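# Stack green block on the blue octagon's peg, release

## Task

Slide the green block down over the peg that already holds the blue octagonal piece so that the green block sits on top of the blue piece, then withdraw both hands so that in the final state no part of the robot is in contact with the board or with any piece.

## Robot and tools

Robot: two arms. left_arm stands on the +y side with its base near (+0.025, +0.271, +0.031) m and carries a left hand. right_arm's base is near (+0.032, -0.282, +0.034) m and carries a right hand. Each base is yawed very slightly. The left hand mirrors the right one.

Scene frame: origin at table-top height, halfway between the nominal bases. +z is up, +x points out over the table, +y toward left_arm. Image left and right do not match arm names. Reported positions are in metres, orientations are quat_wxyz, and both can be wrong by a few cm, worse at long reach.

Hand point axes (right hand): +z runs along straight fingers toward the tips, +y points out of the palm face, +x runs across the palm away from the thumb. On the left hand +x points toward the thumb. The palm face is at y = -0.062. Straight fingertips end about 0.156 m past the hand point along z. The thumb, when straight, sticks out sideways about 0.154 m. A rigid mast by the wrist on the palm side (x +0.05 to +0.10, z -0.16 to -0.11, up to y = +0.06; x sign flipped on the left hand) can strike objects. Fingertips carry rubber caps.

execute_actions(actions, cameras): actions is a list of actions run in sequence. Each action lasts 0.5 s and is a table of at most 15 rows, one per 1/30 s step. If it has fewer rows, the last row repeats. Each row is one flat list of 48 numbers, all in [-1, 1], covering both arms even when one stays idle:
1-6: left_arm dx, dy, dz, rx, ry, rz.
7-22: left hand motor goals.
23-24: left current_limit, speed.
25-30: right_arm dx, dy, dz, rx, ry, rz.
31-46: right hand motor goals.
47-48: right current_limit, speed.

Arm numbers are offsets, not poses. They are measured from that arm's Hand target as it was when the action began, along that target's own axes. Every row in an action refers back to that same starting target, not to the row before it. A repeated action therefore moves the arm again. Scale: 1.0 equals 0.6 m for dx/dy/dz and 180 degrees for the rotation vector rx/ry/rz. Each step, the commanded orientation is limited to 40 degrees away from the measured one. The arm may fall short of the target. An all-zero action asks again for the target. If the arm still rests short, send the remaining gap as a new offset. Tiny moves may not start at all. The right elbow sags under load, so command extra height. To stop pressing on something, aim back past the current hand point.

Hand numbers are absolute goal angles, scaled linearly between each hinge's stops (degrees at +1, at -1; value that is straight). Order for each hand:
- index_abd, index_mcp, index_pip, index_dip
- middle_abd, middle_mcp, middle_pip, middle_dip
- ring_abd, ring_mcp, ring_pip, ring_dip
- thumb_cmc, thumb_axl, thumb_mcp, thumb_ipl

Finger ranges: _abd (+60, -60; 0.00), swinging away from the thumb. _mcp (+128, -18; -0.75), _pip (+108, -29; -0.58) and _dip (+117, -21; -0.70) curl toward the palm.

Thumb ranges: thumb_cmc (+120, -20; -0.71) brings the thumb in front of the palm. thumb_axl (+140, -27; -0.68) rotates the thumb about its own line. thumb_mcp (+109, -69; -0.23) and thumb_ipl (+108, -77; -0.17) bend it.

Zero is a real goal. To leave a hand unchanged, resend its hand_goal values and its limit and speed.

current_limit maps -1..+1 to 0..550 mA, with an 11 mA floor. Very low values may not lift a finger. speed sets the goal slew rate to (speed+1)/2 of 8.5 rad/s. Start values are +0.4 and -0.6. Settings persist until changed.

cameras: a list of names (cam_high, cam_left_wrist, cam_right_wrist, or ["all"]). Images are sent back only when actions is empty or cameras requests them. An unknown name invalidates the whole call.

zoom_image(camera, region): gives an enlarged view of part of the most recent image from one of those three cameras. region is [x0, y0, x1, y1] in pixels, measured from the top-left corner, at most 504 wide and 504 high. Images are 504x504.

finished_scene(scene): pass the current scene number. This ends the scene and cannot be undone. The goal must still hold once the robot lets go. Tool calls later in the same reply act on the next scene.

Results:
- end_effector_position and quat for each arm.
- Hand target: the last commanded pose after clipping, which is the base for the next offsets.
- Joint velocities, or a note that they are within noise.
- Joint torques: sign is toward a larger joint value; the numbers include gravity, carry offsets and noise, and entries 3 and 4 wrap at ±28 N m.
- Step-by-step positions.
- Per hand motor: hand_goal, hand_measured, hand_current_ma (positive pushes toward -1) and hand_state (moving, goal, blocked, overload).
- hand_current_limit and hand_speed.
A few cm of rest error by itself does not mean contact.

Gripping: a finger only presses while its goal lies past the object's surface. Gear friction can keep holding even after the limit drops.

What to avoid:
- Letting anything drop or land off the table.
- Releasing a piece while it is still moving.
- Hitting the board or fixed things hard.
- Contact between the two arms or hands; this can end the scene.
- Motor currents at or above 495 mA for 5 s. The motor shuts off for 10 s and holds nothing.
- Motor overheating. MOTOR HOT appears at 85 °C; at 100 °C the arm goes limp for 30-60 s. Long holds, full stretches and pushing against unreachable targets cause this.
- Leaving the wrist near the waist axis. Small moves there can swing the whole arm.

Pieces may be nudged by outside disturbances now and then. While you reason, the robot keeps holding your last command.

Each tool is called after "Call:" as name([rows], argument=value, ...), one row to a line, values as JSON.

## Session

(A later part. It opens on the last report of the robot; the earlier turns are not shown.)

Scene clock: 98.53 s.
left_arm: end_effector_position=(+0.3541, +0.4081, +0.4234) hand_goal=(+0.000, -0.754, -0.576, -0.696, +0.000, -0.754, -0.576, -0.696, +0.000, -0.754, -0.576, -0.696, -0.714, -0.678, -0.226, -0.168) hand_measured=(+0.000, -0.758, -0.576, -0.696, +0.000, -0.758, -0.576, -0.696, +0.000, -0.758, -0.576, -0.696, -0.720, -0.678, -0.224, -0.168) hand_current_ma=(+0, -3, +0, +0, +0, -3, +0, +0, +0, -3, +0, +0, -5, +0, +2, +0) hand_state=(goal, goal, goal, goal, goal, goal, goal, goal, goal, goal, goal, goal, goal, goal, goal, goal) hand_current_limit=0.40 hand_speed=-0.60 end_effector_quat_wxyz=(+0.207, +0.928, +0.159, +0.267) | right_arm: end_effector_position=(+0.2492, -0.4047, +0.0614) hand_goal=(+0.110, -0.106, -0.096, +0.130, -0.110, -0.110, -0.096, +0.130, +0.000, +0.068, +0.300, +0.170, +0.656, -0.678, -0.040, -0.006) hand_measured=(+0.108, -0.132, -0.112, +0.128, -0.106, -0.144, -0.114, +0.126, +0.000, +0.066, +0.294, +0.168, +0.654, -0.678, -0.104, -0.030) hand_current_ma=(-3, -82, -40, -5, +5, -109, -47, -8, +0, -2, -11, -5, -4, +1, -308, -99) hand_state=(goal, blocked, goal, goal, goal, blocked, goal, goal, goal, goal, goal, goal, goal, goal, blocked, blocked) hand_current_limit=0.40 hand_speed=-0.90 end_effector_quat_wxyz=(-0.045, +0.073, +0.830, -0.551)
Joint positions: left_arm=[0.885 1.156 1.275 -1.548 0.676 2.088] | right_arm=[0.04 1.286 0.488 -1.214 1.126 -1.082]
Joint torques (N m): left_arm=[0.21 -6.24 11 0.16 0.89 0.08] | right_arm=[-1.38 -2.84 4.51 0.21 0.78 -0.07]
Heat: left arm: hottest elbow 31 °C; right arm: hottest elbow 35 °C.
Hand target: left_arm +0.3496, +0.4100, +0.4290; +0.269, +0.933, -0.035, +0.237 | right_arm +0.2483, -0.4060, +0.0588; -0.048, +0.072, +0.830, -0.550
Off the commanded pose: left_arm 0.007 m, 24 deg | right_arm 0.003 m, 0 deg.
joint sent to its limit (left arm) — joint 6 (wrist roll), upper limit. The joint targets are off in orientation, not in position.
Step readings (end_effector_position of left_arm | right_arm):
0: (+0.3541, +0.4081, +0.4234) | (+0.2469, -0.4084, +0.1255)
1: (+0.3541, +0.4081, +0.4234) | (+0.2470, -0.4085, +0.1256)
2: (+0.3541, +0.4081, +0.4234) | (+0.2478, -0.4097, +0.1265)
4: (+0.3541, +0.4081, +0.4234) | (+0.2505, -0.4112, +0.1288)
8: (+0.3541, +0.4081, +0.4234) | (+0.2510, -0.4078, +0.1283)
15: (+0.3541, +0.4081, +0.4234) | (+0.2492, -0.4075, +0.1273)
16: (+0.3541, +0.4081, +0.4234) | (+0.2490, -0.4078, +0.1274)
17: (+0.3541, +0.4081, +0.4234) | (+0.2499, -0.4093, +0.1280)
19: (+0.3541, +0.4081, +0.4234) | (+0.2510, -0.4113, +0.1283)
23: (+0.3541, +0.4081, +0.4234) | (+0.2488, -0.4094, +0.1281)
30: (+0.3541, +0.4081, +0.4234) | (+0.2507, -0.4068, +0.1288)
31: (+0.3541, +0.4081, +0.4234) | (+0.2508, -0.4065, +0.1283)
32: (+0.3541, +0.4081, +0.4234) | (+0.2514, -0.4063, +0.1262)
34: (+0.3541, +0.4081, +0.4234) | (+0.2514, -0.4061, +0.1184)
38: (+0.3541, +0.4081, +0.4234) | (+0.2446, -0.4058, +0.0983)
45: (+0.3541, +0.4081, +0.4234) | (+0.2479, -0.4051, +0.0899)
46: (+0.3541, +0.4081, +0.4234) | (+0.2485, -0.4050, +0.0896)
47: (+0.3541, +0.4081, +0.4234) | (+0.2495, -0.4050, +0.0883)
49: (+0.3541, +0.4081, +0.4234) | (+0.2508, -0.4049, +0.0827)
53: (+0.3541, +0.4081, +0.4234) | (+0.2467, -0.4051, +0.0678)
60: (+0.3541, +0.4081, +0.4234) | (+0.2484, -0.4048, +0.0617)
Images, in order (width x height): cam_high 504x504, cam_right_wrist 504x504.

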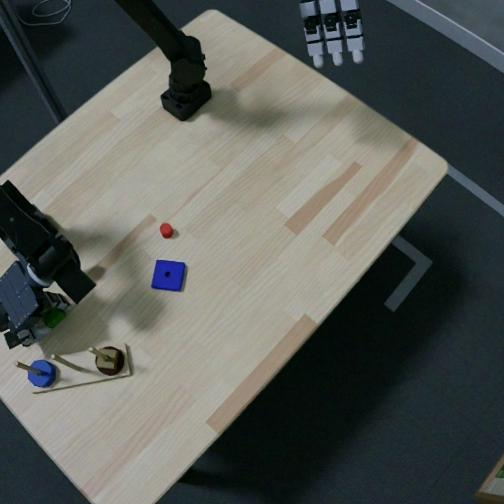

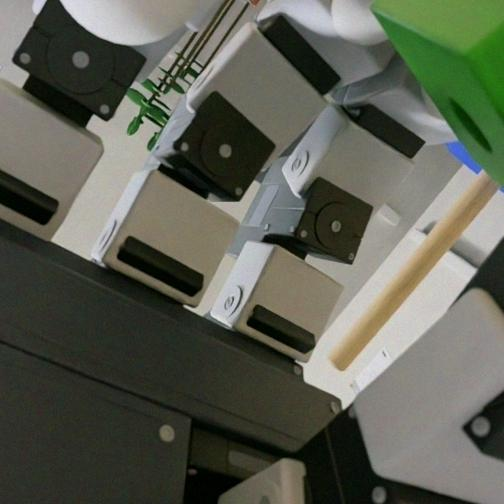

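Call:
execute_actions([
  [[0,0,0,0,0,0,0,-0.754,-0.576,-0.696,0,-0.754,-0.576,-0.696,0,-0.754,-0.576,-0.696,-0.714,-0.678,-0.226,-0.168,0.4,-0.6,0,0.0307,0.013,0,0,0,0.11,-0.105,-0.095,0.13,-0.11,-0.11,-0.095,0.13,0,0.068,0.3,0.17,0.657,-0.678,-0.04,-0.005,0.4,-0.9]],
  [[0,0,0,0,0,0,0,-0.754,-0.576,-0.696,0,-0.754,-0.576,-0.696,0,-0.754,-0.576,-0.696,-0.714,-0.678,-0.226,-0.168,0.4,-0.6,0,0.0107,0.0046,0,0,0,0.11,-0.105,-0.095,0.13,-0.11,-0.11,-0.095,0.13,0,0.068,0.3,0.17,0.657,-0.678,-0.04,-0.005,0.4,-0.9]],
], cameras=["cam_high","cam_right_wrist"])

Call:
zoom_image(camera="cam_high", region=[10, 280, 110, 380])

Call:
zoom_image(camera="cam_right_wrist", region=[304, 0, 504, 200])

Scene clock: 99.97 s.
left_arm: end_effector_position=(+0.3541, +0.4081, +0.4234) hand_goal=(+0.000, -0.754, -0.576, -0.696, +0.000, -0.754, -0.576, -0.696, +0.000, -0.754, -0.576, -0.696, -0.714, -0.678, -0.226, -0.168) hand_measured=(+0.000, -0.758, -0.576, -0.696, +0.000, -0.758, -0.576, -0.696, +0.000, -0.758, -0.576, -0.696, -0.720, -0.678, -0.224, -0.168) hand_current_ma=(+0, -3, +0, +0, +0, -3, +0, +0, +0, -3, +0, +0, -5, +0, +2, +0) hand_state=(goal, goal, goal, goal, goal, goal, goal, goal, goal, goal, goal, goal, goal, goal, goal, goal) hand_current_limit=0.40 hand_speed=-0.60 end_effector_quat_wxyz=(+0.207, +0.928, +0.159, +0.267) | right_arm: end_effector_position=(+0.2507, -0.4046, +0.0349) hand_goal=(+0.110, -0.106, -0.096, +0.130, -0.110, -0.110, -0.096, +0.130, +0.000, +0.068, +0.300, +0.170, +0.656, -0.678, -0.040, -0.006) hand_measured=(+0.108, -0.132, -0.112, +0.128, -0.106, -0.144, -0.114, +0.126, +0.000, +0.066, +0.294, +0.168, +0.654, -0.678, -0.104, -0.030) hand_current_ma=(-3, -82, -40, -5, +5, -109, -47, -8, +0, -2, -11, -5, -4, +1, -308, -99) hand_state=(goal, blocked, goal, goal, goal, blocked, goal, goal, goal, goal, goal, goal, goal, goal, blocked, blocked) hand_current_limit=0.40 hand_speed=-0.90 end_effector_quat_wxyz=(-0.044, +0.073, +0.830, -0.551)
Joint positions: left_arm=[0.885 1.156 1.275 -1.548 0.676 2.088] | right_arm=[0.04 1.373 0.462 -1.097 1.126 -1.084]
Joint torques (N m): left_arm=[0.15 -6.3 10.95 0.17 0.9 0.08] | right_arm=[-1.08 -2.55 4 0.06 0.85 -0.1]
Heat: left arm: hottest elbow 31 °C; right arm: hottest elbow 35 °C.
Hand target: left_arm +0.3496, +0.4100, +0.4290; +0.269, +0.933, -0.035, +0.237 | right_arm +0.2483, -0.4060, +0.0318; -0.048, +0.072, +0.830, -0.550
Off the commanded pose: left_arm 0.007 m, 24 deg | right_arm 0.004 m, 1 deg.
joint sent to its limit (left arm) — joint 6 (wrist roll), upper limit. The joint targets are off in orientation, not in position.
Step readings (end_effector_position of left_arm | right_arm):
0: (+0.3541, +0.4081, +0.4234) | (+0.2492, -0.4047, +0.0614)
1: (+0.3541, +0.4081, +0.4234) | (+0.2494, -0.4047, +0.0613)
2: (+0.3541, +0.4081, +0.4234) | (+0.2500, -0.4046, +0.0605)
4: (+0.3541, +0.4081, +0.4234) | (+0.2511, -0.4046, +0.0562)
8: (+0.3541, +0.4081, +0.4234) | (+0.2482, -0.4047, +0.0458)
15: (+0.3541, +0.4081, +0.4234) | (+0.2492, -0.4047, +0.0417)
16: (+0.3541, +0.4081, +0.4234) | (+0.2494, -0.4047, +0.0416)
17: (+0.3541, +0.4081, +0.4234) | (+0.2499, -0.4046, +0.0413)
19: (+0.3541, +0.4081, +0.4234) | (+0.2513, -0.4046, +0.0400)
23: (+0.3541, +0.4081, +0.4234) | (+0.2518, -0.4046, +0.0367)
30: (+0.3541, +0.4081, +0.4234) | (+0.2505, -0.4046, +0.0350)
Images, in order (width x height): cam_high 504x504, cam_right_wrist 504x504.

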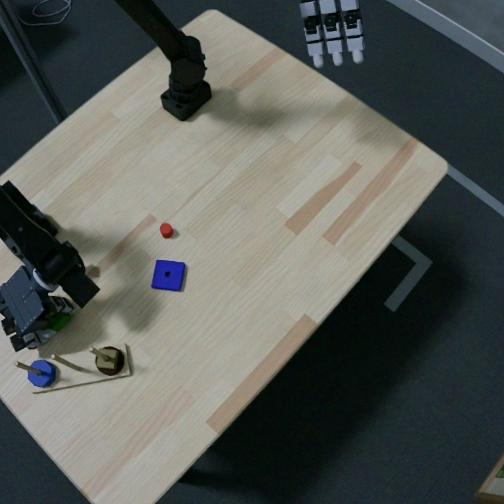

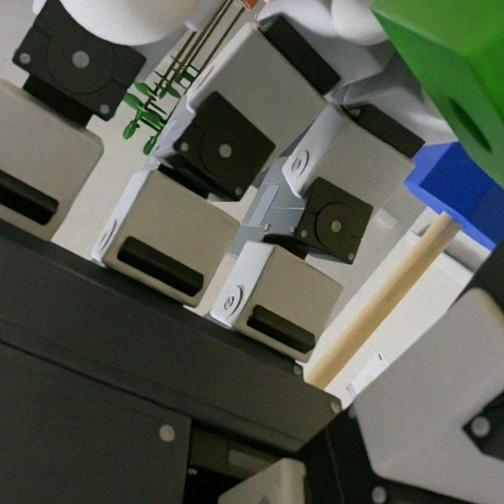

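Scaled by 5.040 from the camera's 504x504 image, which has a finer 720x720 frame.

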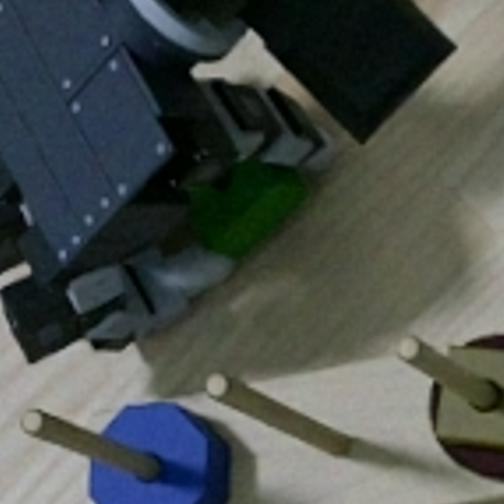

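Scaled by 2.520 from the camera's 504x504 image, which has a finer 720x720 frame.

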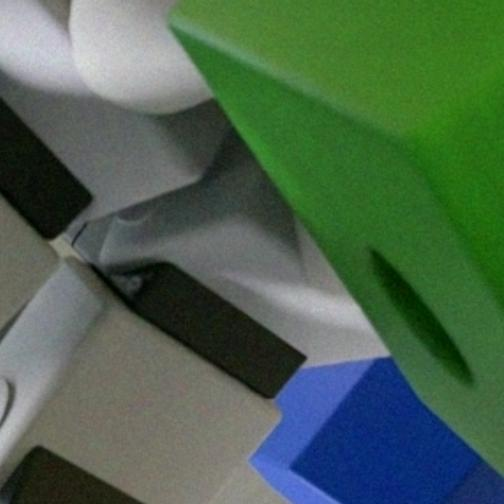

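Call:
execute_actions([
  [[0,0,0,0,0,0,0,-0.754,-0.576,-0.696,0,-0.754,-0.576,-0.696,0,-0.754,-0.576,-0.696,-0.714,-0.678,-0.226,-0.168,0.4,-0.6,0,0,0,0,0,0,0.11,-0.17,-0.095,0.13,-0.11,-0.17,-0.095,0.13,0,0.068,0.3,0.17,0.657,-0.678,-0.12,-0.005,0.4,-0.95]],
  [[0,0,0,0,0,0,0,-0.754,-0.576,-0.696,0,-0.754,-0.576,-0.696,0,-0.754,-0.576,-0.696,-0.714,-0.678,-0.226,-0.168,0.4,-0.6,0,0,0,0,0,0,0.11,-0.26,-0.095,0.13,-0.11,-0.26,-0.095,0.13,0,0.068,0.3,0.17,0.657,-0.678,-0.18,-0.005,0.4,-0.9]],
], cameras=["cam_high","cam_right_wrist"])

Call:
zoom_image(camera="cam_high", region=[10, 280, 110, 380])

Call:
zoom_image(camera="cam_right_wrist", region=[304, 0, 504, 200])

Scene clock: 101.47 s.
left_arm: end_effector_position=(+0.3541, +0.4081, +0.4234) hand_goal=(+0.000, -0.754, -0.576, -0.696, +0.000, -0.754, -0.576, -0.696, +0.000, -0.754, -0.576, -0.696, -0.714, -0.678, -0.226, -0.168) hand_measured=(+0.000, -0.758, -0.576, -0.696, +0.000, -0.758, -0.576, -0.696, +0.000, -0.758, -0.576, -0.696, -0.720, -0.678, -0.224, -0.168) hand_current_ma=(+0, -3, +0, +0, +0, -3, +0, +0, +0, -3, +0, +0, -5, +0, +2, +0) hand_state=(goal, goal, goal, goal, goal, goal, goal, goal, goal, goal, goal, goal, goal, goal, goal, goal) hand_current_limit=0.40 hand_speed=-0.60 end_effector_quat_wxyz=(+0.207, +0.928, +0.159, +0.267) | right_arm: end_effector_position=(+0.2508, -0.4046, +0.0349) hand_goal=(+0.110, -0.260, -0.096, +0.130, -0.110, -0.260, -0.096, +0.130, +0.000, +0.068, +0.300, +0.170, +0.656, -0.678, -0.180, -0.006) hand_measured=(+0.108, -0.250, -0.100, +0.128, -0.106, -0.250, -0.100, +0.126, +0.000, +0.066, +0.294, +0.168, +0.652, -0.678, -0.176, -0.008) hand_current_ma=(-3, +25, -6, -5, +5, +27, -6, -6, +0, -2, -11, -5, -5, +1, +12, -5) hand_state=(goal, goal, goal, goal, goal, goal, goal, goal, goal, goal, goal, goal, goal, goal, goal, goal) hand_current_limit=0.40 hand_speed=-0.90 end_effector_quat_wxyz=(-0.043, +0.073, +0.830, -0.551)
Joint positions: left_arm=[0.885 1.156 1.275 -1.548 0.676 2.088] | right_arm=[0.04 1.373 0.462 -1.097 1.126 -1.084]
Joint torques (N m): left_arm=[0.21 -6.24 10.95 0.17 0.9 0.07] | right_arm=[-1.03 -2.84 3.96 0.14 0.91 -0.06]
Heat: left arm: hottest elbow 31 °C; right arm: hottest elbow 35 °C.
Hand target: left_arm +0.3496, +0.4100, +0.4290; +0.269, +0.933, -0.035, +0.237 | right_arm +0.2484, -0.4060, +0.0318; -0.048, +0.072, +0.830, -0.550
Off the commanded pose: left_arm 0.007 m, 24 deg | right_arm 0.004 m, 1 deg.
joint sent to its limit (left arm) — joint 6 (wrist roll), upper limit. The joint targets are off in orientation, not in position.
Step readings (end_effector_position of left_arm | right_arm):
0: (+0.3541, +0.4081, +0.4234) | (+0.2507, -0.4046, +0.0349)
1: (+0.3541, +0.4081, +0.4234) | (+0.2507, -0.4046, +0.0349)
2: (+0.3541, +0.4081, +0.4234) | (+0.2507, -0.4046, +0.0349)
4: (+0.3541, +0.4081, +0.4234) | (+0.2507, -0.4046, +0.0349)
8: (+0.3541, +0.4081, +0.4234) | (+0.2508, -0.4046, +0.0349)
15: (+0.3541, +0.4081, +0.4234) | (+0.2508, -0.4046, +0.0349)
16: (+0.3541, +0.4081, +0.4234) | (+0.2508, -0.4046, +0.0349)
17: (+0.3541, +0.4081, +0.4234) | (+0.2508, -0.4046, +0.0349)
19: (+0.3541, +0.4081, +0.4234) | (+0.2508, -0.4046, +0.0349)
23: (+0.3541, +0.4081, +0.4234) | (+0.2508, -0.4046, +0.0349)
30: (+0.3541, +0.4081, +0.4234) | (+0.2508, -0.4046, +0.0349)
Images, in order (width x height): cam_high 504x504, cam_right_wrist 504x504.

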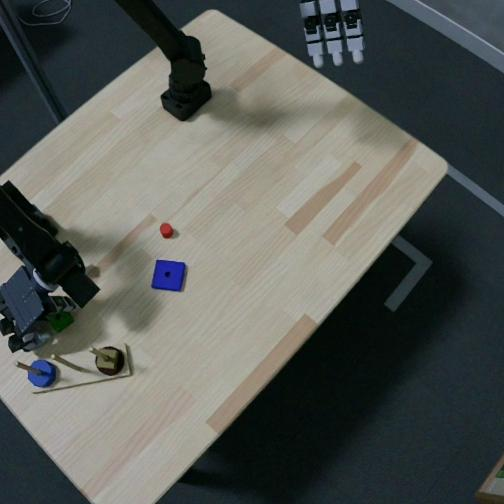

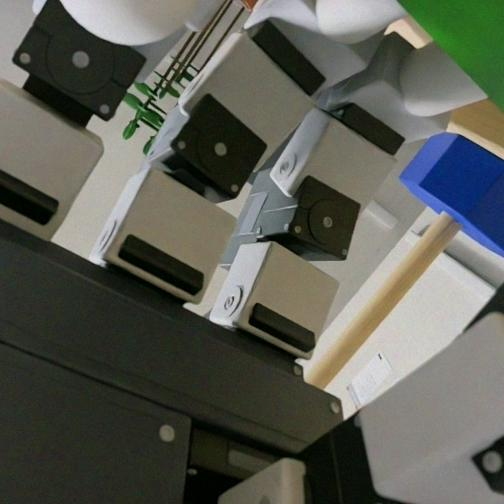

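Scaled by 5.040 from the camera's 504x504 image, which has a finer 720x720 frame.

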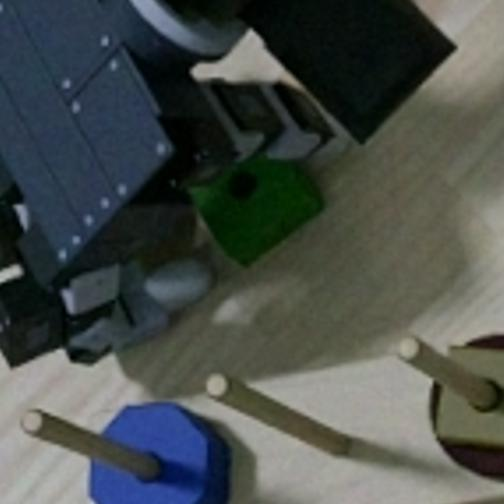

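Scaled by 2.520 from the camera's 504x504 image, which has a finer 720x720 frame.

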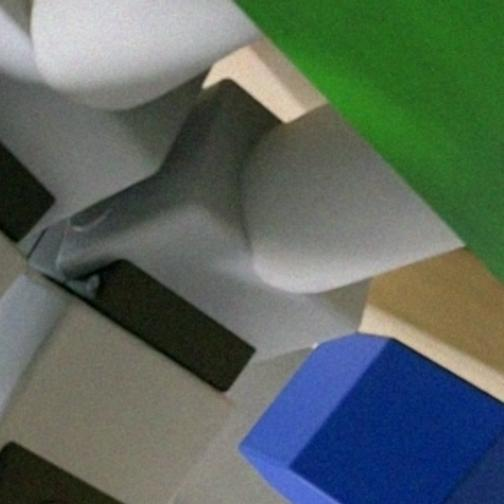

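Call:
execute_actions([
  [[0,0,0,0,0,0,0,-0.754,-0.576,-0.696,0,-0.754,-0.576,-0.696,0,-0.754,-0.576,-0.696,-0.714,-0.678,-0.226,-0.168,0.4,-0.6,0,0,0,0,0,0,0.11,-0.16,-0.095,0.13,-0.11,-0.16,-0.095,0.13,0,0.068,0.3,0.17,0.657,-0.678,-0.11,-0.005,0.4,-0.9]],
  [[0,0,0,0,0,0,0,-0.754,-0.576,-0.696,0,-0.754,-0.576,-0.696,0,-0.754,-0.576,-0.696,-0.714,-0.678,-0.226,-0.168,0.4,-0.6,0,0,0,0,0,0,0.11,-0.12,-0.095,0.13,-0.11,-0.12,-0.095,0.13,0,0.068,0.3,0.17,0.657,-0.678,-0.06,-0.005,0.4,-0.9]],
], cameras=["cam_high","cam_right_wrist"])

Call:
zoom_image(camera="cam_high", region=[10, 280, 110, 380])

Call:
zoom_image(camera="cam_right_wrist", region=[304, 0, 504, 200])

Scene clock: 103.67 s.
left_arm: end_effector_position=(+0.3541, +0.4081, +0.4234) hand_goal=(+0.000, -0.754, -0.576, -0.696, +0.000, -0.754, -0.576, -0.696, +0.000, -0.754, -0.576, -0.696, -0.714, -0.678, -0.226, -0.168) hand_measured=(+0.000, -0.758, -0.576, -0.696, +0.000, -0.758, -0.576, -0.696, +0.000, -0.758, -0.576, -0.696, -0.720, -0.678, -0.224, -0.168) hand_current_ma=(+0, -3, +0, +0, +0, -3, +0, +0, +0, -3, +0, +0, -5, +0, +2, +0) hand_state=(goal, goal, goal, goal, goal, goal, goal, goal, goal, goal, goal, goal, goal, goal, goal, goal) hand_current_limit=0.40 hand_speed=-0.60 end_effector_quat_wxyz=(+0.207, +0.928, +0.159, +0.267) | right_arm: end_effector_position=(+0.2508, -0.4046, +0.0349) hand_goal=(+0.110, -0.120, -0.096, +0.130, -0.110, -0.120, -0.096, +0.130, +0.000, +0.068, +0.300, +0.170, +0.656, -0.678, -0.060, -0.006) hand_measured=(+0.108, -0.146, -0.104, +0.128, -0.106, -0.154, -0.106, +0.126, +0.000, +0.066, +0.294, +0.168, +0.652, -0.678, -0.112, -0.016) hand_current_ma=(-3, -77, -18, -5, +5, -109, -20, -6, +0, -2, -11, -5, -5, +1, -238, -31) hand_state=(goal, blocked, goal, goal, goal, blocked, goal, goal, goal, goal, goal, goal, goal, goal, blocked, goal) hand_current_limit=0.40 hand_speed=-0.90 end_effector_quat_wxyz=(-0.043, +0.073, +0.830, -0.551)
Joint positions: left_arm=[0.885 1.156 1.275 -1.548 0.676 2.088] | right_arm=[0.04 1.373 0.462 -1.097 1.126 -1.084]
Joint torques (N m): left_arm=[0.21 -6.42 10.99 0.13 0.9 0.07] | right_arm=[-0.73 -3.02 3.9 0.1 0.78 -0.04]
Heat: left arm: hottest elbow 31 °C; right arm: hottest elbow 35 °C.
Hand target: left_arm +0.3496, +0.4100, +0.4290; +0.269, +0.933, -0.035, +0.237 | right_arm +0.2484, -0.4060, +0.0318; -0.048, +0.072, +0.830, -0.550
Off the commanded pose: left_arm 0.007 m, 24 deg | right_arm 0.004 m, 1 deg.
joint sent to its limit (left arm) — joint 6 (wrist roll), upper limit. The joint targets are off in orientation, not in position.
Step readings (end_effector_position of left_arm | right_arm):
0: (+0.3541, +0.4081, +0.4234) | (+0.2508, -0.4046, +0.0349)
1: (+0.3541, +0.4081, +0.4234) | (+0.2508, -0.4046, +0.0349)
2: (+0.3541, +0.4081, +0.4234) | (+0.2508, -0.4046, +0.0349)
4: (+0.3541, +0.4081, +0.4234) | (+0.2508, -0.4046, +0.0349)
8: (+0.3541, +0.4081, +0.4234) | (+0.2508, -0.4046, +0.0349)
15: (+0.3541, +0.4081, +0.4234) | (+0.2508, -0.4046, +0.0349)
16: (+0.3541, +0.4081, +0.4234) | (+0.2508, -0.4046, +0.0349)
17: (+0.3541, +0.4081, +0.4234) | (+0.2508, -0.4046, +0.0349)
19: (+0.3541, +0.4081, +0.4234) | (+0.2508, -0.4046, +0.0349)
23: (+0.3541, +0.4081, +0.4234) | (+0.2508, -0.4046, +0.0349)
30: (+0.3541, +0.4081, +0.4234) | (+0.2508, -0.4046, +0.0349)
Images, in order (width x height): cam_high 504x504, cam_right_wrist 504x504.

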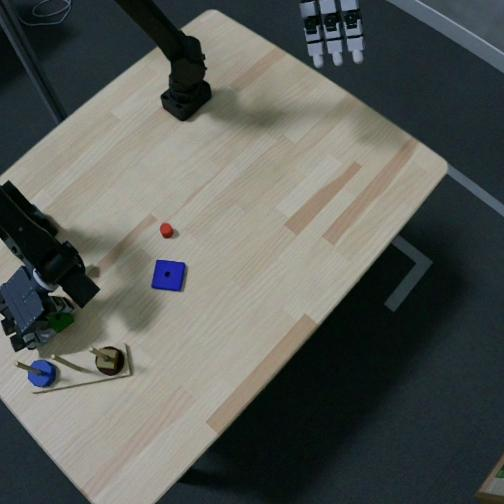

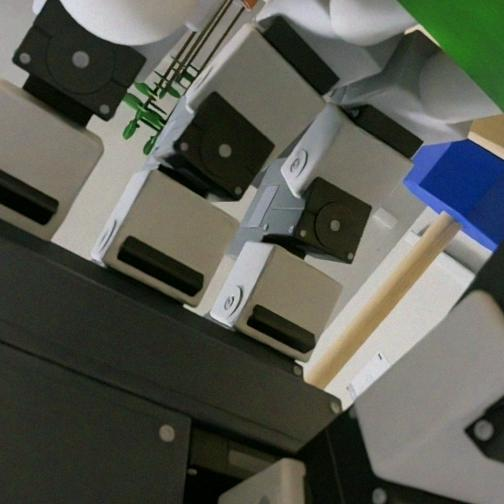

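Scaled by 5.040 from the camera's 504x504 image, which has a finer 720x720 frame.

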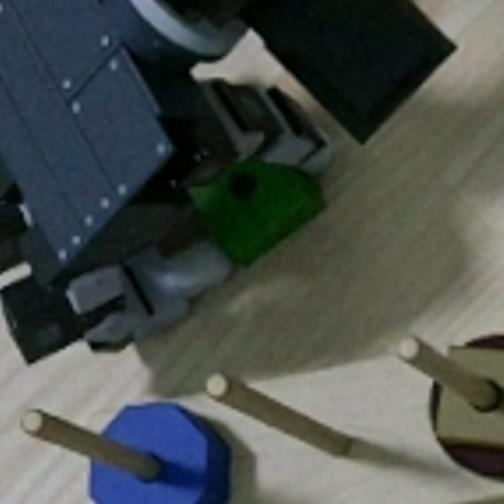

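Scaled by 2.520 from the camera's 504x504 image, which has a finer 720x720 frame.

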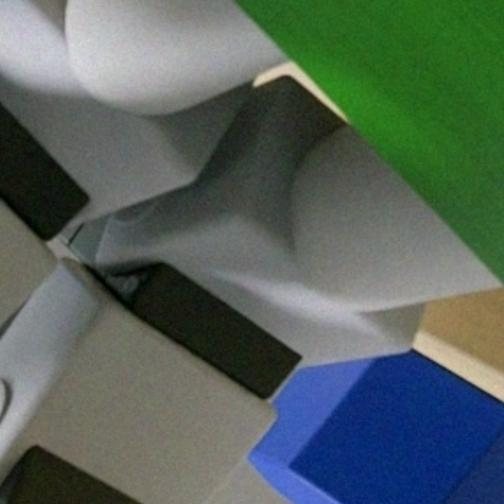

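Call:
execute_actions([
  [[0,0,0,0,0,0,0,-0.754,-0.576,-0.696,0,-0.754,-0.576,-0.696,0,-0.754,-0.576,-0.696,-0.714,-0.678,-0.226,-0.168,0.4,-0.6,0,-0.04,-0.017,0,0,0,0.11,-0.105,-0.095,0.13,-0.11,-0.11,-0.095,0.13,0,0.068,0.3,0.17,0.657,-0.678,-0.04,-0.005,0.4,-0.9]],
  [[0,0,0,0,0,0,0,-0.754,-0.576,-0.696,0,-0.754,-0.576,-0.696,0,-0.754,-0.576,-0.696,-0.714,-0.678,-0.226,-0.168,0.4,-0.6,0,-0.0844,-0.0358,0,0,0,0.11,-0.105,-0.095,0.13,-0.11,-0.11,-0.095,0.13,0,0.068,0.3,0.17,0.657,-0.678,-0.04,-0.005,0.4,-0.9]],
  [[0,0,0,0,0,0,0,-0.754,-0.576,-0.696,0,-0.754,-0.576,-0.696,0,-0.754,-0.576,-0.696,-0.714,-0.678,-0.226,-0.168,0.4,-0.6,0,-0.0844,-0.0358,0,0,0,0.11,-0.105,-0.095,0.13,-0.11,-0.11,-0.095,0.13,0,0.068,0.3,0.17,0.657,-0.678,-0.04,-0.005,0.4,-0.9]],
  [[0,0,0,0,0,0,0,-0.754,-0.576,-0.696,0,-0.754,-0.576,-0.696,0,-0.754,-0.576,-0.696,-0.714,-0.678,-0.226,-0.168,0.4,-0.6,0,-0.0844,-0.0358,0,0,0,0.11,-0.105,-0.095,0.13,-0.11,-0.11,-0.095,0.13,0,0.068,0.3,0.17,0.657,-0.678,-0.04,-0.005,0.4,-0.9]],
], cameras=["cam_high","cam_right_wrist"])

Call:
zoom_image(camera="cam_high", region=[0, 260, 100, 360])

Scene clock: 106.83 s.
left_arm: end_effector_position=(+0.3541, +0.4081, +0.4234) hand_goal=(+0.000, -0.754, -0.576, -0.696, +0.000, -0.754, -0.576, -0.696, +0.000, -0.754, -0.576, -0.696, -0.714, -0.678, -0.226, -0.168) hand_measured=(+0.000, -0.758, -0.576, -0.696, +0.000, -0.758, -0.576, -0.696, +0.000, -0.758, -0.576, -0.696, -0.720, -0.678, -0.224, -0.168) hand_current_ma=(+0, -3, +0, +0, +0, -3, +0, +0, +0, -3, +0, +0, -5, +0, +2, +0) hand_state=(goal, goal, goal, goal, goal, goal, goal, goal, goal, goal, goal, goal, goal, goal, goal, goal) hand_current_limit=0.40 hand_speed=-0.60 end_effector_quat_wxyz=(+0.207, +0.928, +0.159, +0.267) | right_arm: end_effector_position=(+0.2396, -0.4062, +0.2056) hand_goal=(+0.110, -0.106, -0.096, +0.130, -0.110, -0.110, -0.096, +0.130, +0.000, +0.068, +0.300, +0.170, +0.656, -0.678, -0.040, -0.006) hand_measured=(+0.108, -0.142, -0.108, +0.128, -0.106, -0.150, -0.108, +0.126, +0.000, +0.066, +0.294, +0.168, +0.652, -0.678, -0.110, -0.022) hand_current_ma=(-4, -115, -29, -5, +6, -131, -31, -6, +0, -2, -11, -5, -8, +1, -336, -57) hand_state=(goal, blocked, goal, goal, goal, blocked, goal, goal, goal, goal, goal, goal, goal, goal, blocked, goal) hand_current_limit=0.40 hand_speed=-0.90 end_effector_quat_wxyz=(-0.045, +0.053, +0.838, -0.542)
Joint positions: left_arm=[0.885 1.156 1.275 -1.548 0.676 2.088] | right_arm=[0.015 0.95 0.718 -1.667 1.124 -1.229]
Joint torques (N m): left_arm=[0.21 -6.12 10.99 0.16 0.89 0.07] | right_arm=[-0.97 -1.73 10.41 -0.87 0.7 -0.11]
Heat: left arm: hottest elbow 31 °C; right arm: hottest elbow 35 °C.
Hand target: left_arm +0.3496, +0.4100, +0.4290; +0.269, +0.933, -0.035, +0.237 | right_arm +0.2484, -0.4059, +0.2230; -0.048, +0.072, +0.830, -0.551
Off the commanded pose: left_arm 0.007 m, 24 deg | right_arm 0.019 m, 3 deg.
joint sent to its limit (left arm) — joint 6 (wrist roll), upper limit. The joint targets are off in orientation, not in position.
joint sent to its limit (right arm) — joint 4 (wrist pitch), lower limit. The joint targets are off in orientation, not in position.
Step readings (end_effector_position of left_arm | right_arm):
0: (+0.3541, +0.4081, +0.4234) | (+0.2508, -0.4046, +0.0349)
1: (+0.3541, +0.4081, +0.4234) | (+0.2508, -0.4046, +0.0349)
2: (+0.3541, +0.4081, +0.4234) | (+0.2505, -0.4046, +0.0353)
4: (+0.3541, +0.4081, +0.4234) | (+0.2484, -0.4047, +0.0380)
8: (+0.3541, +0.4081, +0.4234) | (+0.2451, -0.4048, +0.0475)
15: (+0.3541, +0.4081, +0.4234) | (+0.2417, -0.4049, +0.0510)
16: (+0.3541, +0.4081, +0.4234) | (+0.2413, -0.4049, +0.0512)
17: (+0.3541, +0.4081, +0.4234) | (+0.2393, -0.4050, +0.0528)
19: (+0.3541, +0.4081, +0.4234) | (+0.2349, -0.4060, +0.0609)
23: (+0.3541, +0.4081, +0.4234) | (+0.2356, -0.4079, +0.0849)
30: (+0.3541, +0.4081, +0.4234) | (+0.2358, -0.4078, +0.0994)
31: (+0.3541, +0.4081, +0.4234) | (+0.2348, -0.4079, +0.0998)
32: (+0.3541, +0.4081, +0.4234) | (+0.2329, -0.4079, +0.1017)
34: (+0.3541, +0.4081, +0.4234) | (+0.2306, -0.4079, +0.1104)
38: (+0.3541, +0.4081, +0.4234) | (+0.2370, -0.4080, +0.1376)
45: (+0.3541, +0.4081, +0.4234) | (+0.2359, -0.4080, +0.1527)
46: (+0.3541, +0.4081, +0.4234) | (+0.2350, -0.4080, +0.1530)
47: (+0.3541, +0.4081, +0.4234) | (+0.2337, -0.4080, +0.1548)
49: (+0.3541, +0.4081, +0.4234) | (+0.2327, -0.4078, +0.1631)
53: (+0.3541, +0.4081, +0.4234) | (+0.2399, -0.4082, +0.1916)
60: (+0.3541, +0.4081, +0.4234) | (+0.2416, -0.4068, +0.2062)
Images, in order (width x height): cam_high 504x504, cam_right_wrist 504x504.

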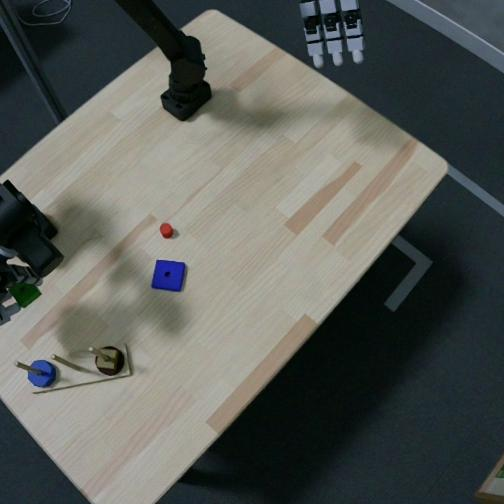

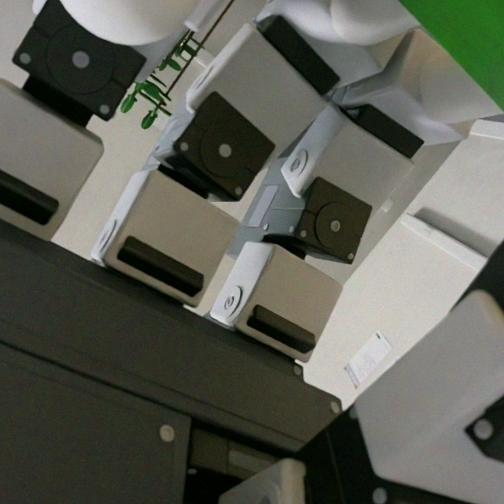

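Scaled by 5.040 from the camera's 504x504 image, which has a finer 720x720 frame.

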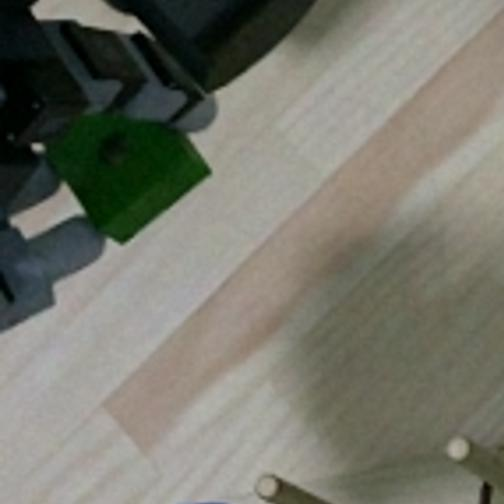

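Call:
execute_actions([
  [[0,0,0,0,0,0,0,-0.754,-0.576,-0.696,0,-0.754,-0.576,-0.696,0,-0.754,-0.576,-0.696,-0.714,-0.678,-0.226,-0.168,0.4,-0.6,-0.0702,-0.0095,0.0822,0,0,0,0.11,-0.105,-0.095,0.13,-0.11,-0.11,-0.095,0.13,0,0.068,0.3,0.17,0.657,-0.678,-0.04,-0.005,0.4,-0.9]],
  [[0,0,0,0,0,0,0,-0.754,-0.576,-0.696,0,-0.754,-0.576,-0.696,0,-0.754,-0.576,-0.696,-0.714,-0.678,-0.226,-0.168,0.4,-0.6,-0.0702,-0.0095,0.0822,0,0,0,0.11,-0.105,-0.095,0.13,-0.11,-0.11,-0.095,0.13,0,0.068,0.3,0.17,0.657,-0.678,-0.04,-0.005,0.4,-0.9]],
], cameras=["cam_high","cam_right_wrist"])

Call:
zoom_image(camera="cam_high", region=[0, 330, 60, 390])

Scene clock: 109.43 s.
left_arm: end_effector_position=(+0.3541, +0.4081, +0.4234) hand_goal=(+0.000, -0.754, -0.576, -0.696, +0.000, -0.754, -0.576, -0.696, +0.000, -0.754, -0.576, -0.696, -0.714, -0.678, -0.226, -0.168) hand_measured=(+0.000, -0.758, -0.576, -0.696, +0.000, -0.758, -0.576, -0.696, +0.000, -0.758, -0.576, -0.696, -0.720, -0.678, -0.224, -0.168) hand_current_ma=(+0, -3, +0, +0, +0, -3, +0, +0, +0, -3, +0, +0, -5, +0, +2, +0) hand_state=(goal, goal, goal, goal, goal, goal, goal, goal, goal, goal, goal, goal, goal, goal, goal, goal) hand_current_limit=0.40 hand_speed=-0.60 end_effector_quat_wxyz=(+0.207, +0.928, +0.159, +0.267) | right_arm: end_effector_position=(+0.3069, -0.5090, +0.1849) hand_goal=(+0.110, -0.106, -0.096, +0.130, -0.110, -0.110, -0.096, +0.130, +0.000, +0.068, +0.300, +0.170, +0.656, -0.678, -0.040, -0.006) hand_measured=(+0.108, -0.140, -0.110, +0.126, -0.106, -0.148, -0.110, +0.126, +0.000, +0.068, +0.294, +0.168, +0.652, -0.678, -0.110, -0.022) hand_current_ma=(-4, -109, -33, -7, +6, -125, -33, -6, +0, -1, -11, -5, -7, +1, -335, -62) hand_state=(goal, blocked, goal, goal, goal, blocked, goal, goal, goal, goal, goal, goal, goal, goal, blocked, goal) hand_current_limit=0.40 hand_speed=-0.90 end_effector_quat_wxyz=(-0.071, +0.069, +0.828, -0.552)
Joint positions: left_arm=[0.885 1.156 1.275 -1.548 0.676 2.088] | right_arm=[-0.323 1.13 0.769 -0.927 1.164 -1.922]
Joint torques (N m): left_arm=[0.32 -6.3 10.95 0.18 0.9 0.06] | right_arm=[-1.03 -4.72 9.24 1.58 0.78 -0.1]
Heat: left arm: hottest elbow 32 °C; right arm: hottest elbow 35 °C.
Hand target: left_arm +0.3496, +0.4100, +0.4290; +0.269, +0.933, -0.035, +0.237 | right_arm +0.3150, -0.5143, +0.1949; -0.048, +0.072, +0.830, -0.550
Off the commanded pose: left_arm 0.007 m, 24 deg | right_arm 0.014 m, 3 deg.
joint sent to its limit (left arm) — joint 6 (wrist roll), upper limit. The joint targets are off in orientation, not in position.
Step readings (end_effector_position of left_arm | right_arm):
0: (+0.3541, +0.4081, +0.4234) | (+0.2396, -0.4062, +0.2056)
1: (+0.3541, +0.4081, +0.4234) | (+0.2395, -0.4063, +0.2056)
2: (+0.3541, +0.4081, +0.4234) | (+0.2405, -0.4093, +0.2060)
4: (+0.3541, +0.4081, +0.4234) | (+0.2450, -0.4217, +0.2059)
8: (+0.3541, +0.4081, +0.4234) | (+0.2559, -0.4465, +0.1986)
15: (+0.3541, +0.4081, +0.4234) | (+0.2669, -0.4553, +0.1920)
16: (+0.3541, +0.4081, +0.4234) | (+0.2681, -0.4557, +0.1917)
17: (+0.3541, +0.4081, +0.4234) | (+0.2700, -0.4582, +0.1914)
19: (+0.3541, +0.4081, +0.4234) | (+0.2761, -0.4699, +0.1910)
23: (+0.3541, +0.4081, +0.4234) | (+0.2898, -0.4968, +0.1850)
30: (+0.3541, +0.4081, +0.4234) | (+0.3029, -0.5072, +0.1795)
Images, in order (width x height): cam_high 504x504, cam_right_wrist 504x504.

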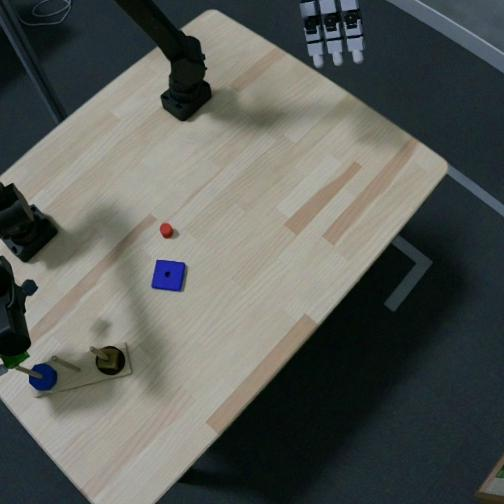

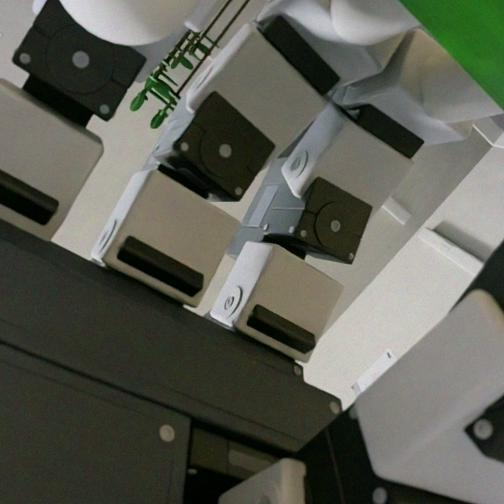

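Scaled by 8.400 from the camera's 504x504 image, which has a finer 720x720 frame.

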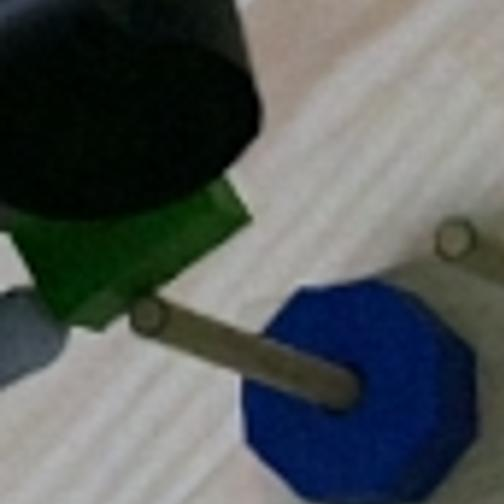

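Call:
zoom_image(camera="cam_high", region=[0, 345, 36, 381])

Scaled by 14.000 from the camera's 504x504 image, which has a finer 720x720 frame.

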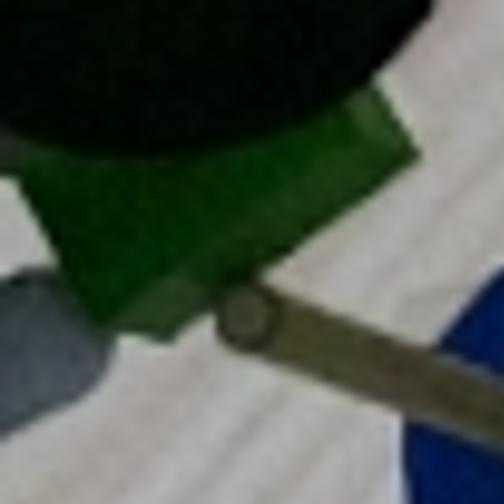

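Call:
zoom_image(camera="cam_high", region=[30, 335, 140, 405])

Call:
zoom_image(camera="cam_high", region=[180, 0, 240, 60])

Call:
zoom_image(camera="cam_high", region=[400, 130, 470, 200])

Call:
zoom_image(camera="cam_high", region=[60, 430, 200, 504])

Call:
zoom_image(camera="cam_high", region=[0, 100, 120, 200])

Scaled by 4.582 from the camera's 504x504 image, which has a finer 720x720 frame.

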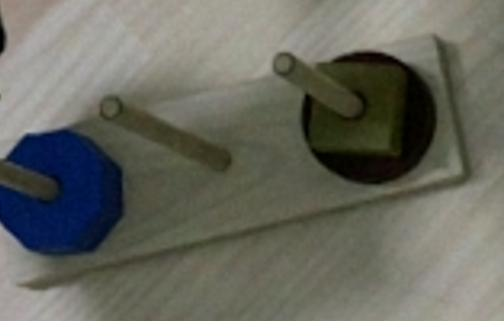

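Scaled by 8.400 from the camera's 504x504 image, which has a finer 720x720 frame.

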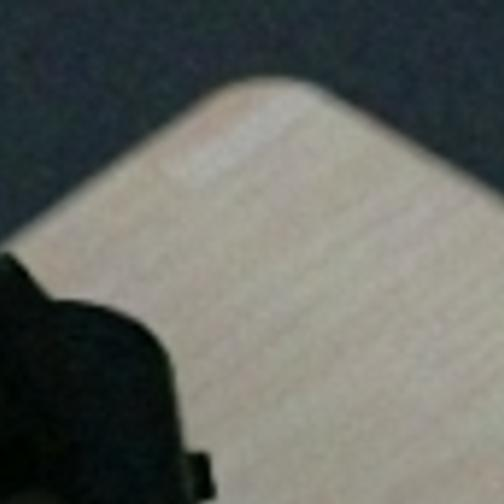

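Scaled by 7.200 from the camera's 504x504 image, which has a finer 720x720 frame.

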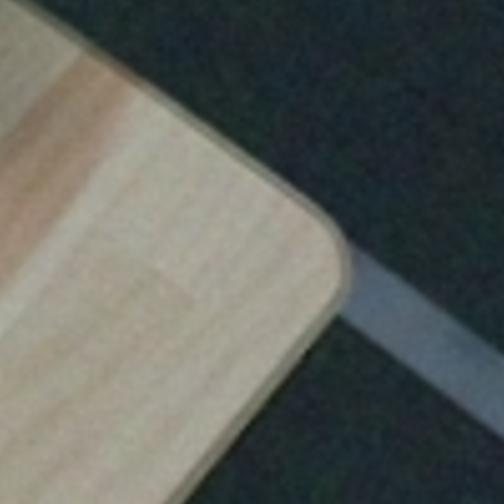

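Scaled by 3.600 from the camera's 504x504 image, which has a finer 720x720 frame.

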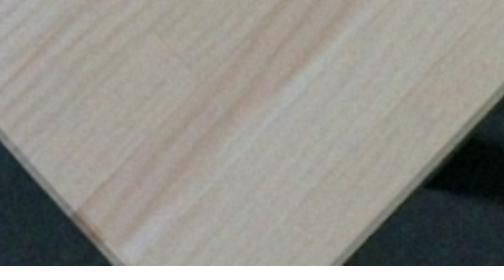

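Scaled by 4.200 from the camera's 504x504 image, which has a finer 720x720 frame.

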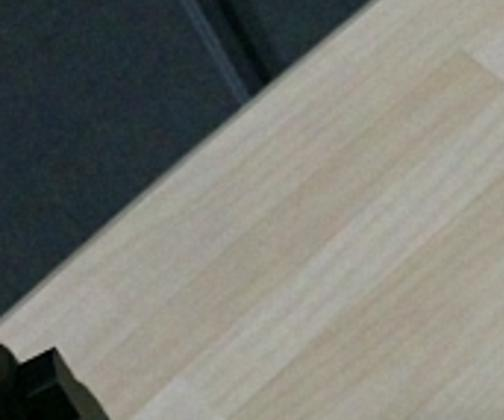

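Call:
zoom_image(camera="cam_high", region=[300, 50, 360, 110])

Call:
zoom_image(camera="cam_high", region=[270, 300, 350, 380])

Call:
zoom_image(camera="cam_high", region=[0, 380, 124, 504])

Scaled by 8.400 from the camera's 504x504 image, which has a finer 720x720 frame.

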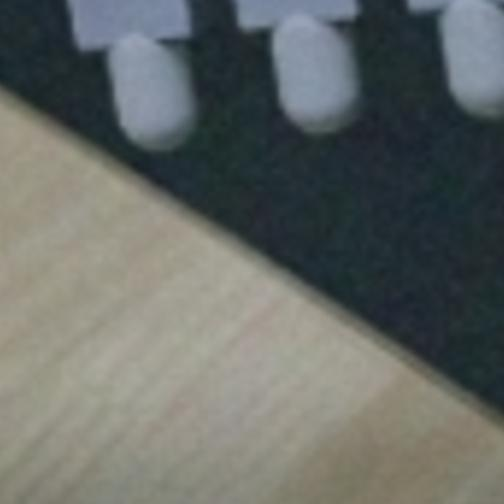

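Scaled by 6.300 from the camera's 504x504 image, which has a finer 720x720 frame.

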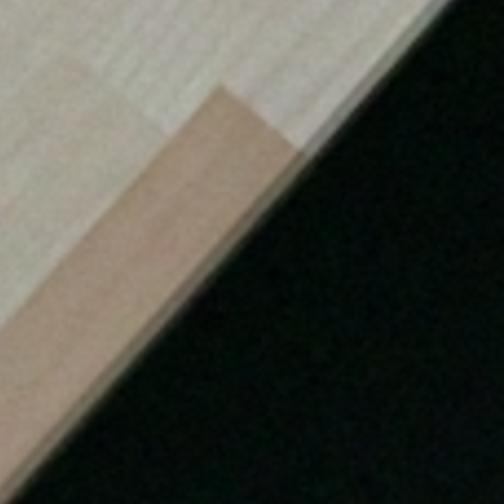

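Scaled by 4.065 from the camera's 504x504 image, which has a finer 720x720 frame.

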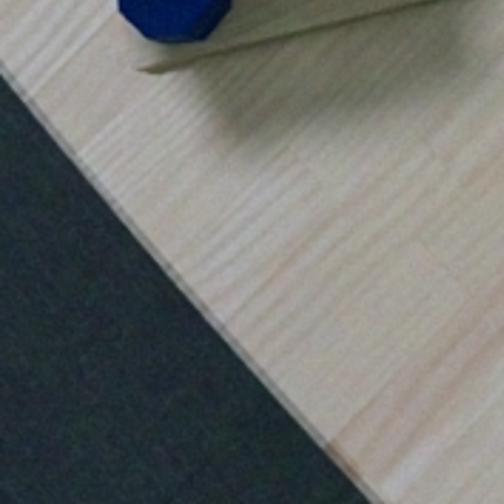

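Call:
execute_actions([
  [[0,0,0,0,0,0,0,-0.754,-0.576,-0.696,0,-0.754,-0.576,-0.696,0,-0.754,-0.576,-0.696,-0.714,-0.678,-0.226,-0.168,0.4,-0.6,-0.0338,-0.0198,0.0122,0,0,0,0.11,-0.105,-0.095,0.13,-0.11,-0.11,-0.095,0.13,0,0.068,0.3,0.17,0.657,-0.678,-0.04,-0.005,0.4,-0.9]],
  [[0,0,0,0,0,0,0,-0.754,-0.576,-0.696,0,-0.754,-0.576,-0.696,0,-0.754,-0.576,-0.696,-0.714,-0.678,-0.226,-0.168,0.4,-0.6,0,0,0,0,0,0,0.11,-0.105,-0.095,0.13,-0.11,-0.11,-0.095,0.13,0,0.068,0.3,0.17,0.657,-0.678,-0.04,-0.005,0.4,-0.9]],
], cameras=["cam_high","cam_right_wrist"])

Call:
zoom_image(camera="cam_high", region=[0, 345, 36, 381])

Scene clock: 114.83 s.
left_arm: end_effector_position=(+0.3541, +0.4081, +0.4234) hand_goal=(+0.000, -0.754, -0.576, -0.696, +0.000, -0.754, -0.576, -0.696, +0.000, -0.754, -0.576, -0.696, -0.714, -0.678, -0.226, -0.168) hand_measured=(+0.000, -0.758, -0.576, -0.696, +0.000, -0.758, -0.576, -0.696, +0.000, -0.758, -0.576, -0.696, -0.720, -0.678, -0.224, -0.168) hand_current_ma=(+0, -3, +0, +0, +0, -3, +0, +0, +0, -3, +0, +0, -5, +0, +2, +0) hand_state=(goal, goal, goal, goal, goal, goal, goal, goal, goal, goal, goal, goal, goal, goal, goal, goal) hand_current_limit=0.40 hand_speed=-0.60 end_effector_quat_wxyz=(+0.207, +0.928, +0.159, +0.267) | right_arm: end_effector_position=(+0.3113, -0.5181, +0.1810) hand_goal=(+0.110, -0.106, -0.096, +0.130, -0.110, -0.110, -0.096, +0.130, +0.000, +0.068, +0.300, +0.170, +0.656, -0.678, -0.040, -0.006) hand_measured=(+0.108, -0.140, -0.110, +0.126, -0.106, -0.148, -0.110, +0.126, +0.000, +0.068, +0.294, +0.168, +0.654, -0.678, -0.110, -0.022) hand_current_ma=(-4, -108, -33, -7, +6, -125, -34, -6, +0, -1, -11, -5, -5, +1, -335, -62) hand_state=(goal, blocked, goal, goal, goal, blocked, goal, goal, goal, goal, goal, goal, goal, goal, blocked, goal) hand_current_limit=0.40 hand_speed=-0.90 end_effector_quat_wxyz=(-0.075, +0.052, +0.834, -0.544)
Joint positions: left_arm=[0.885 1.156 1.275 -1.548 0.676 2.088] | right_arm=[-0.356 1.142 0.769 -0.833 1.132 -2.045]
Joint torques (N m): left_arm=[0.15 -6.3 11 0.18 0.9 0.08] | right_arm=[-1.03 -3.66 11.64 1.59 0.61 -0.03]
Heat: left arm: hottest elbow 32 °C; right arm: hottest elbow 35 °C.
Hand target: left_arm +0.3496, +0.4100, +0.4290; +0.269, +0.933, -0.035, +0.237 | right_arm +0.3330, -0.5290, +0.2030; -0.048, +0.072, +0.830, -0.550
Off the commanded pose: left_arm 0.007 m, 24 deg | right_arm 0.033 m, 4 deg.
joint sent to its limit (left arm) — joint 6 (wrist roll), upper limit. The joint targets are off in orientation, not in position.
Step readings (end_effector_position of left_arm | right_arm):
0: (+0.3541, +0.4081, +0.4234) | (+0.3068, -0.5089, +0.1849)
1: (+0.3541, +0.4081, +0.4234) | (+0.3069, -0.5090, +0.1849)
2: (+0.3541, +0.4081, +0.4234) | (+0.3078, -0.5090, +0.1846)
4: (+0.3541, +0.4081, +0.4234) | (+0.3094, -0.5111, +0.1842)
8: (+0.3541, +0.4081, +0.4234) | (+0.3102, -0.5162, +0.1822)
15: (+0.3541, +0.4081, +0.4234) | (+0.3109, -0.5180, +0.1810)
16: (+0.3541, +0.4081, +0.4234) | (+0.3110, -0.5180, +0.1810)
17: (+0.3541, +0.4081, +0.4234) | (+0.3111, -0.5180, +0.1810)
19: (+0.3541, +0.4081, +0.4234) | (+0.3111, -0.5180, +0.1810)
23: (+0.3541, +0.4081, +0.4234) | (+0.3113, -0.5181, +0.1810)
30: (+0.3541, +0.4081, +0.4234) | (+0.3113, -0.5181, +0.1809)
Images, in order (width x height): cam_high 504x504, cam_right_wrist 504x504.

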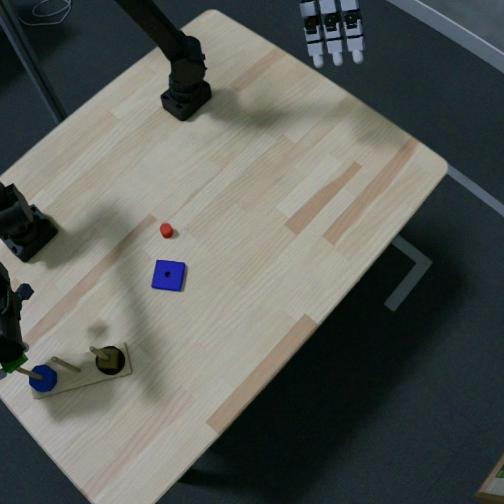

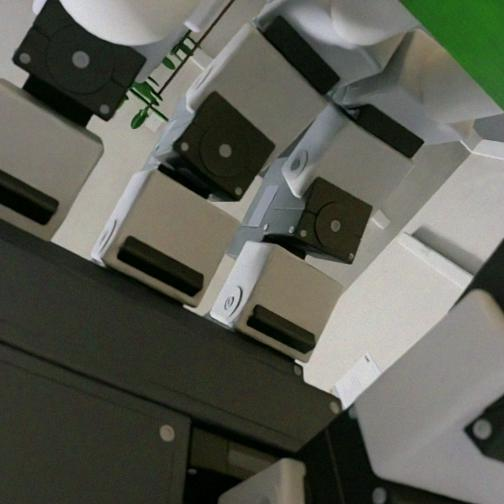

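Scaled by 14.000 from the camera's 504x504 image, which has a finer 720x720 frame.

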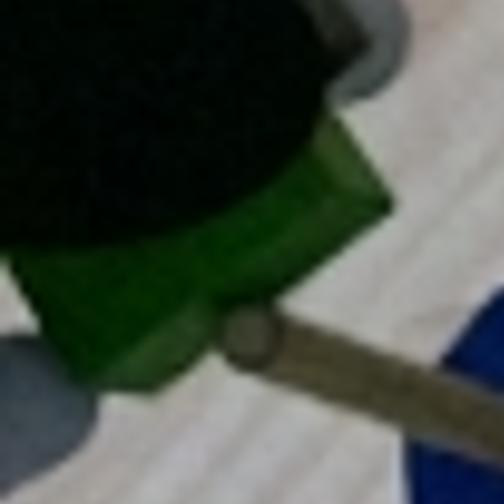

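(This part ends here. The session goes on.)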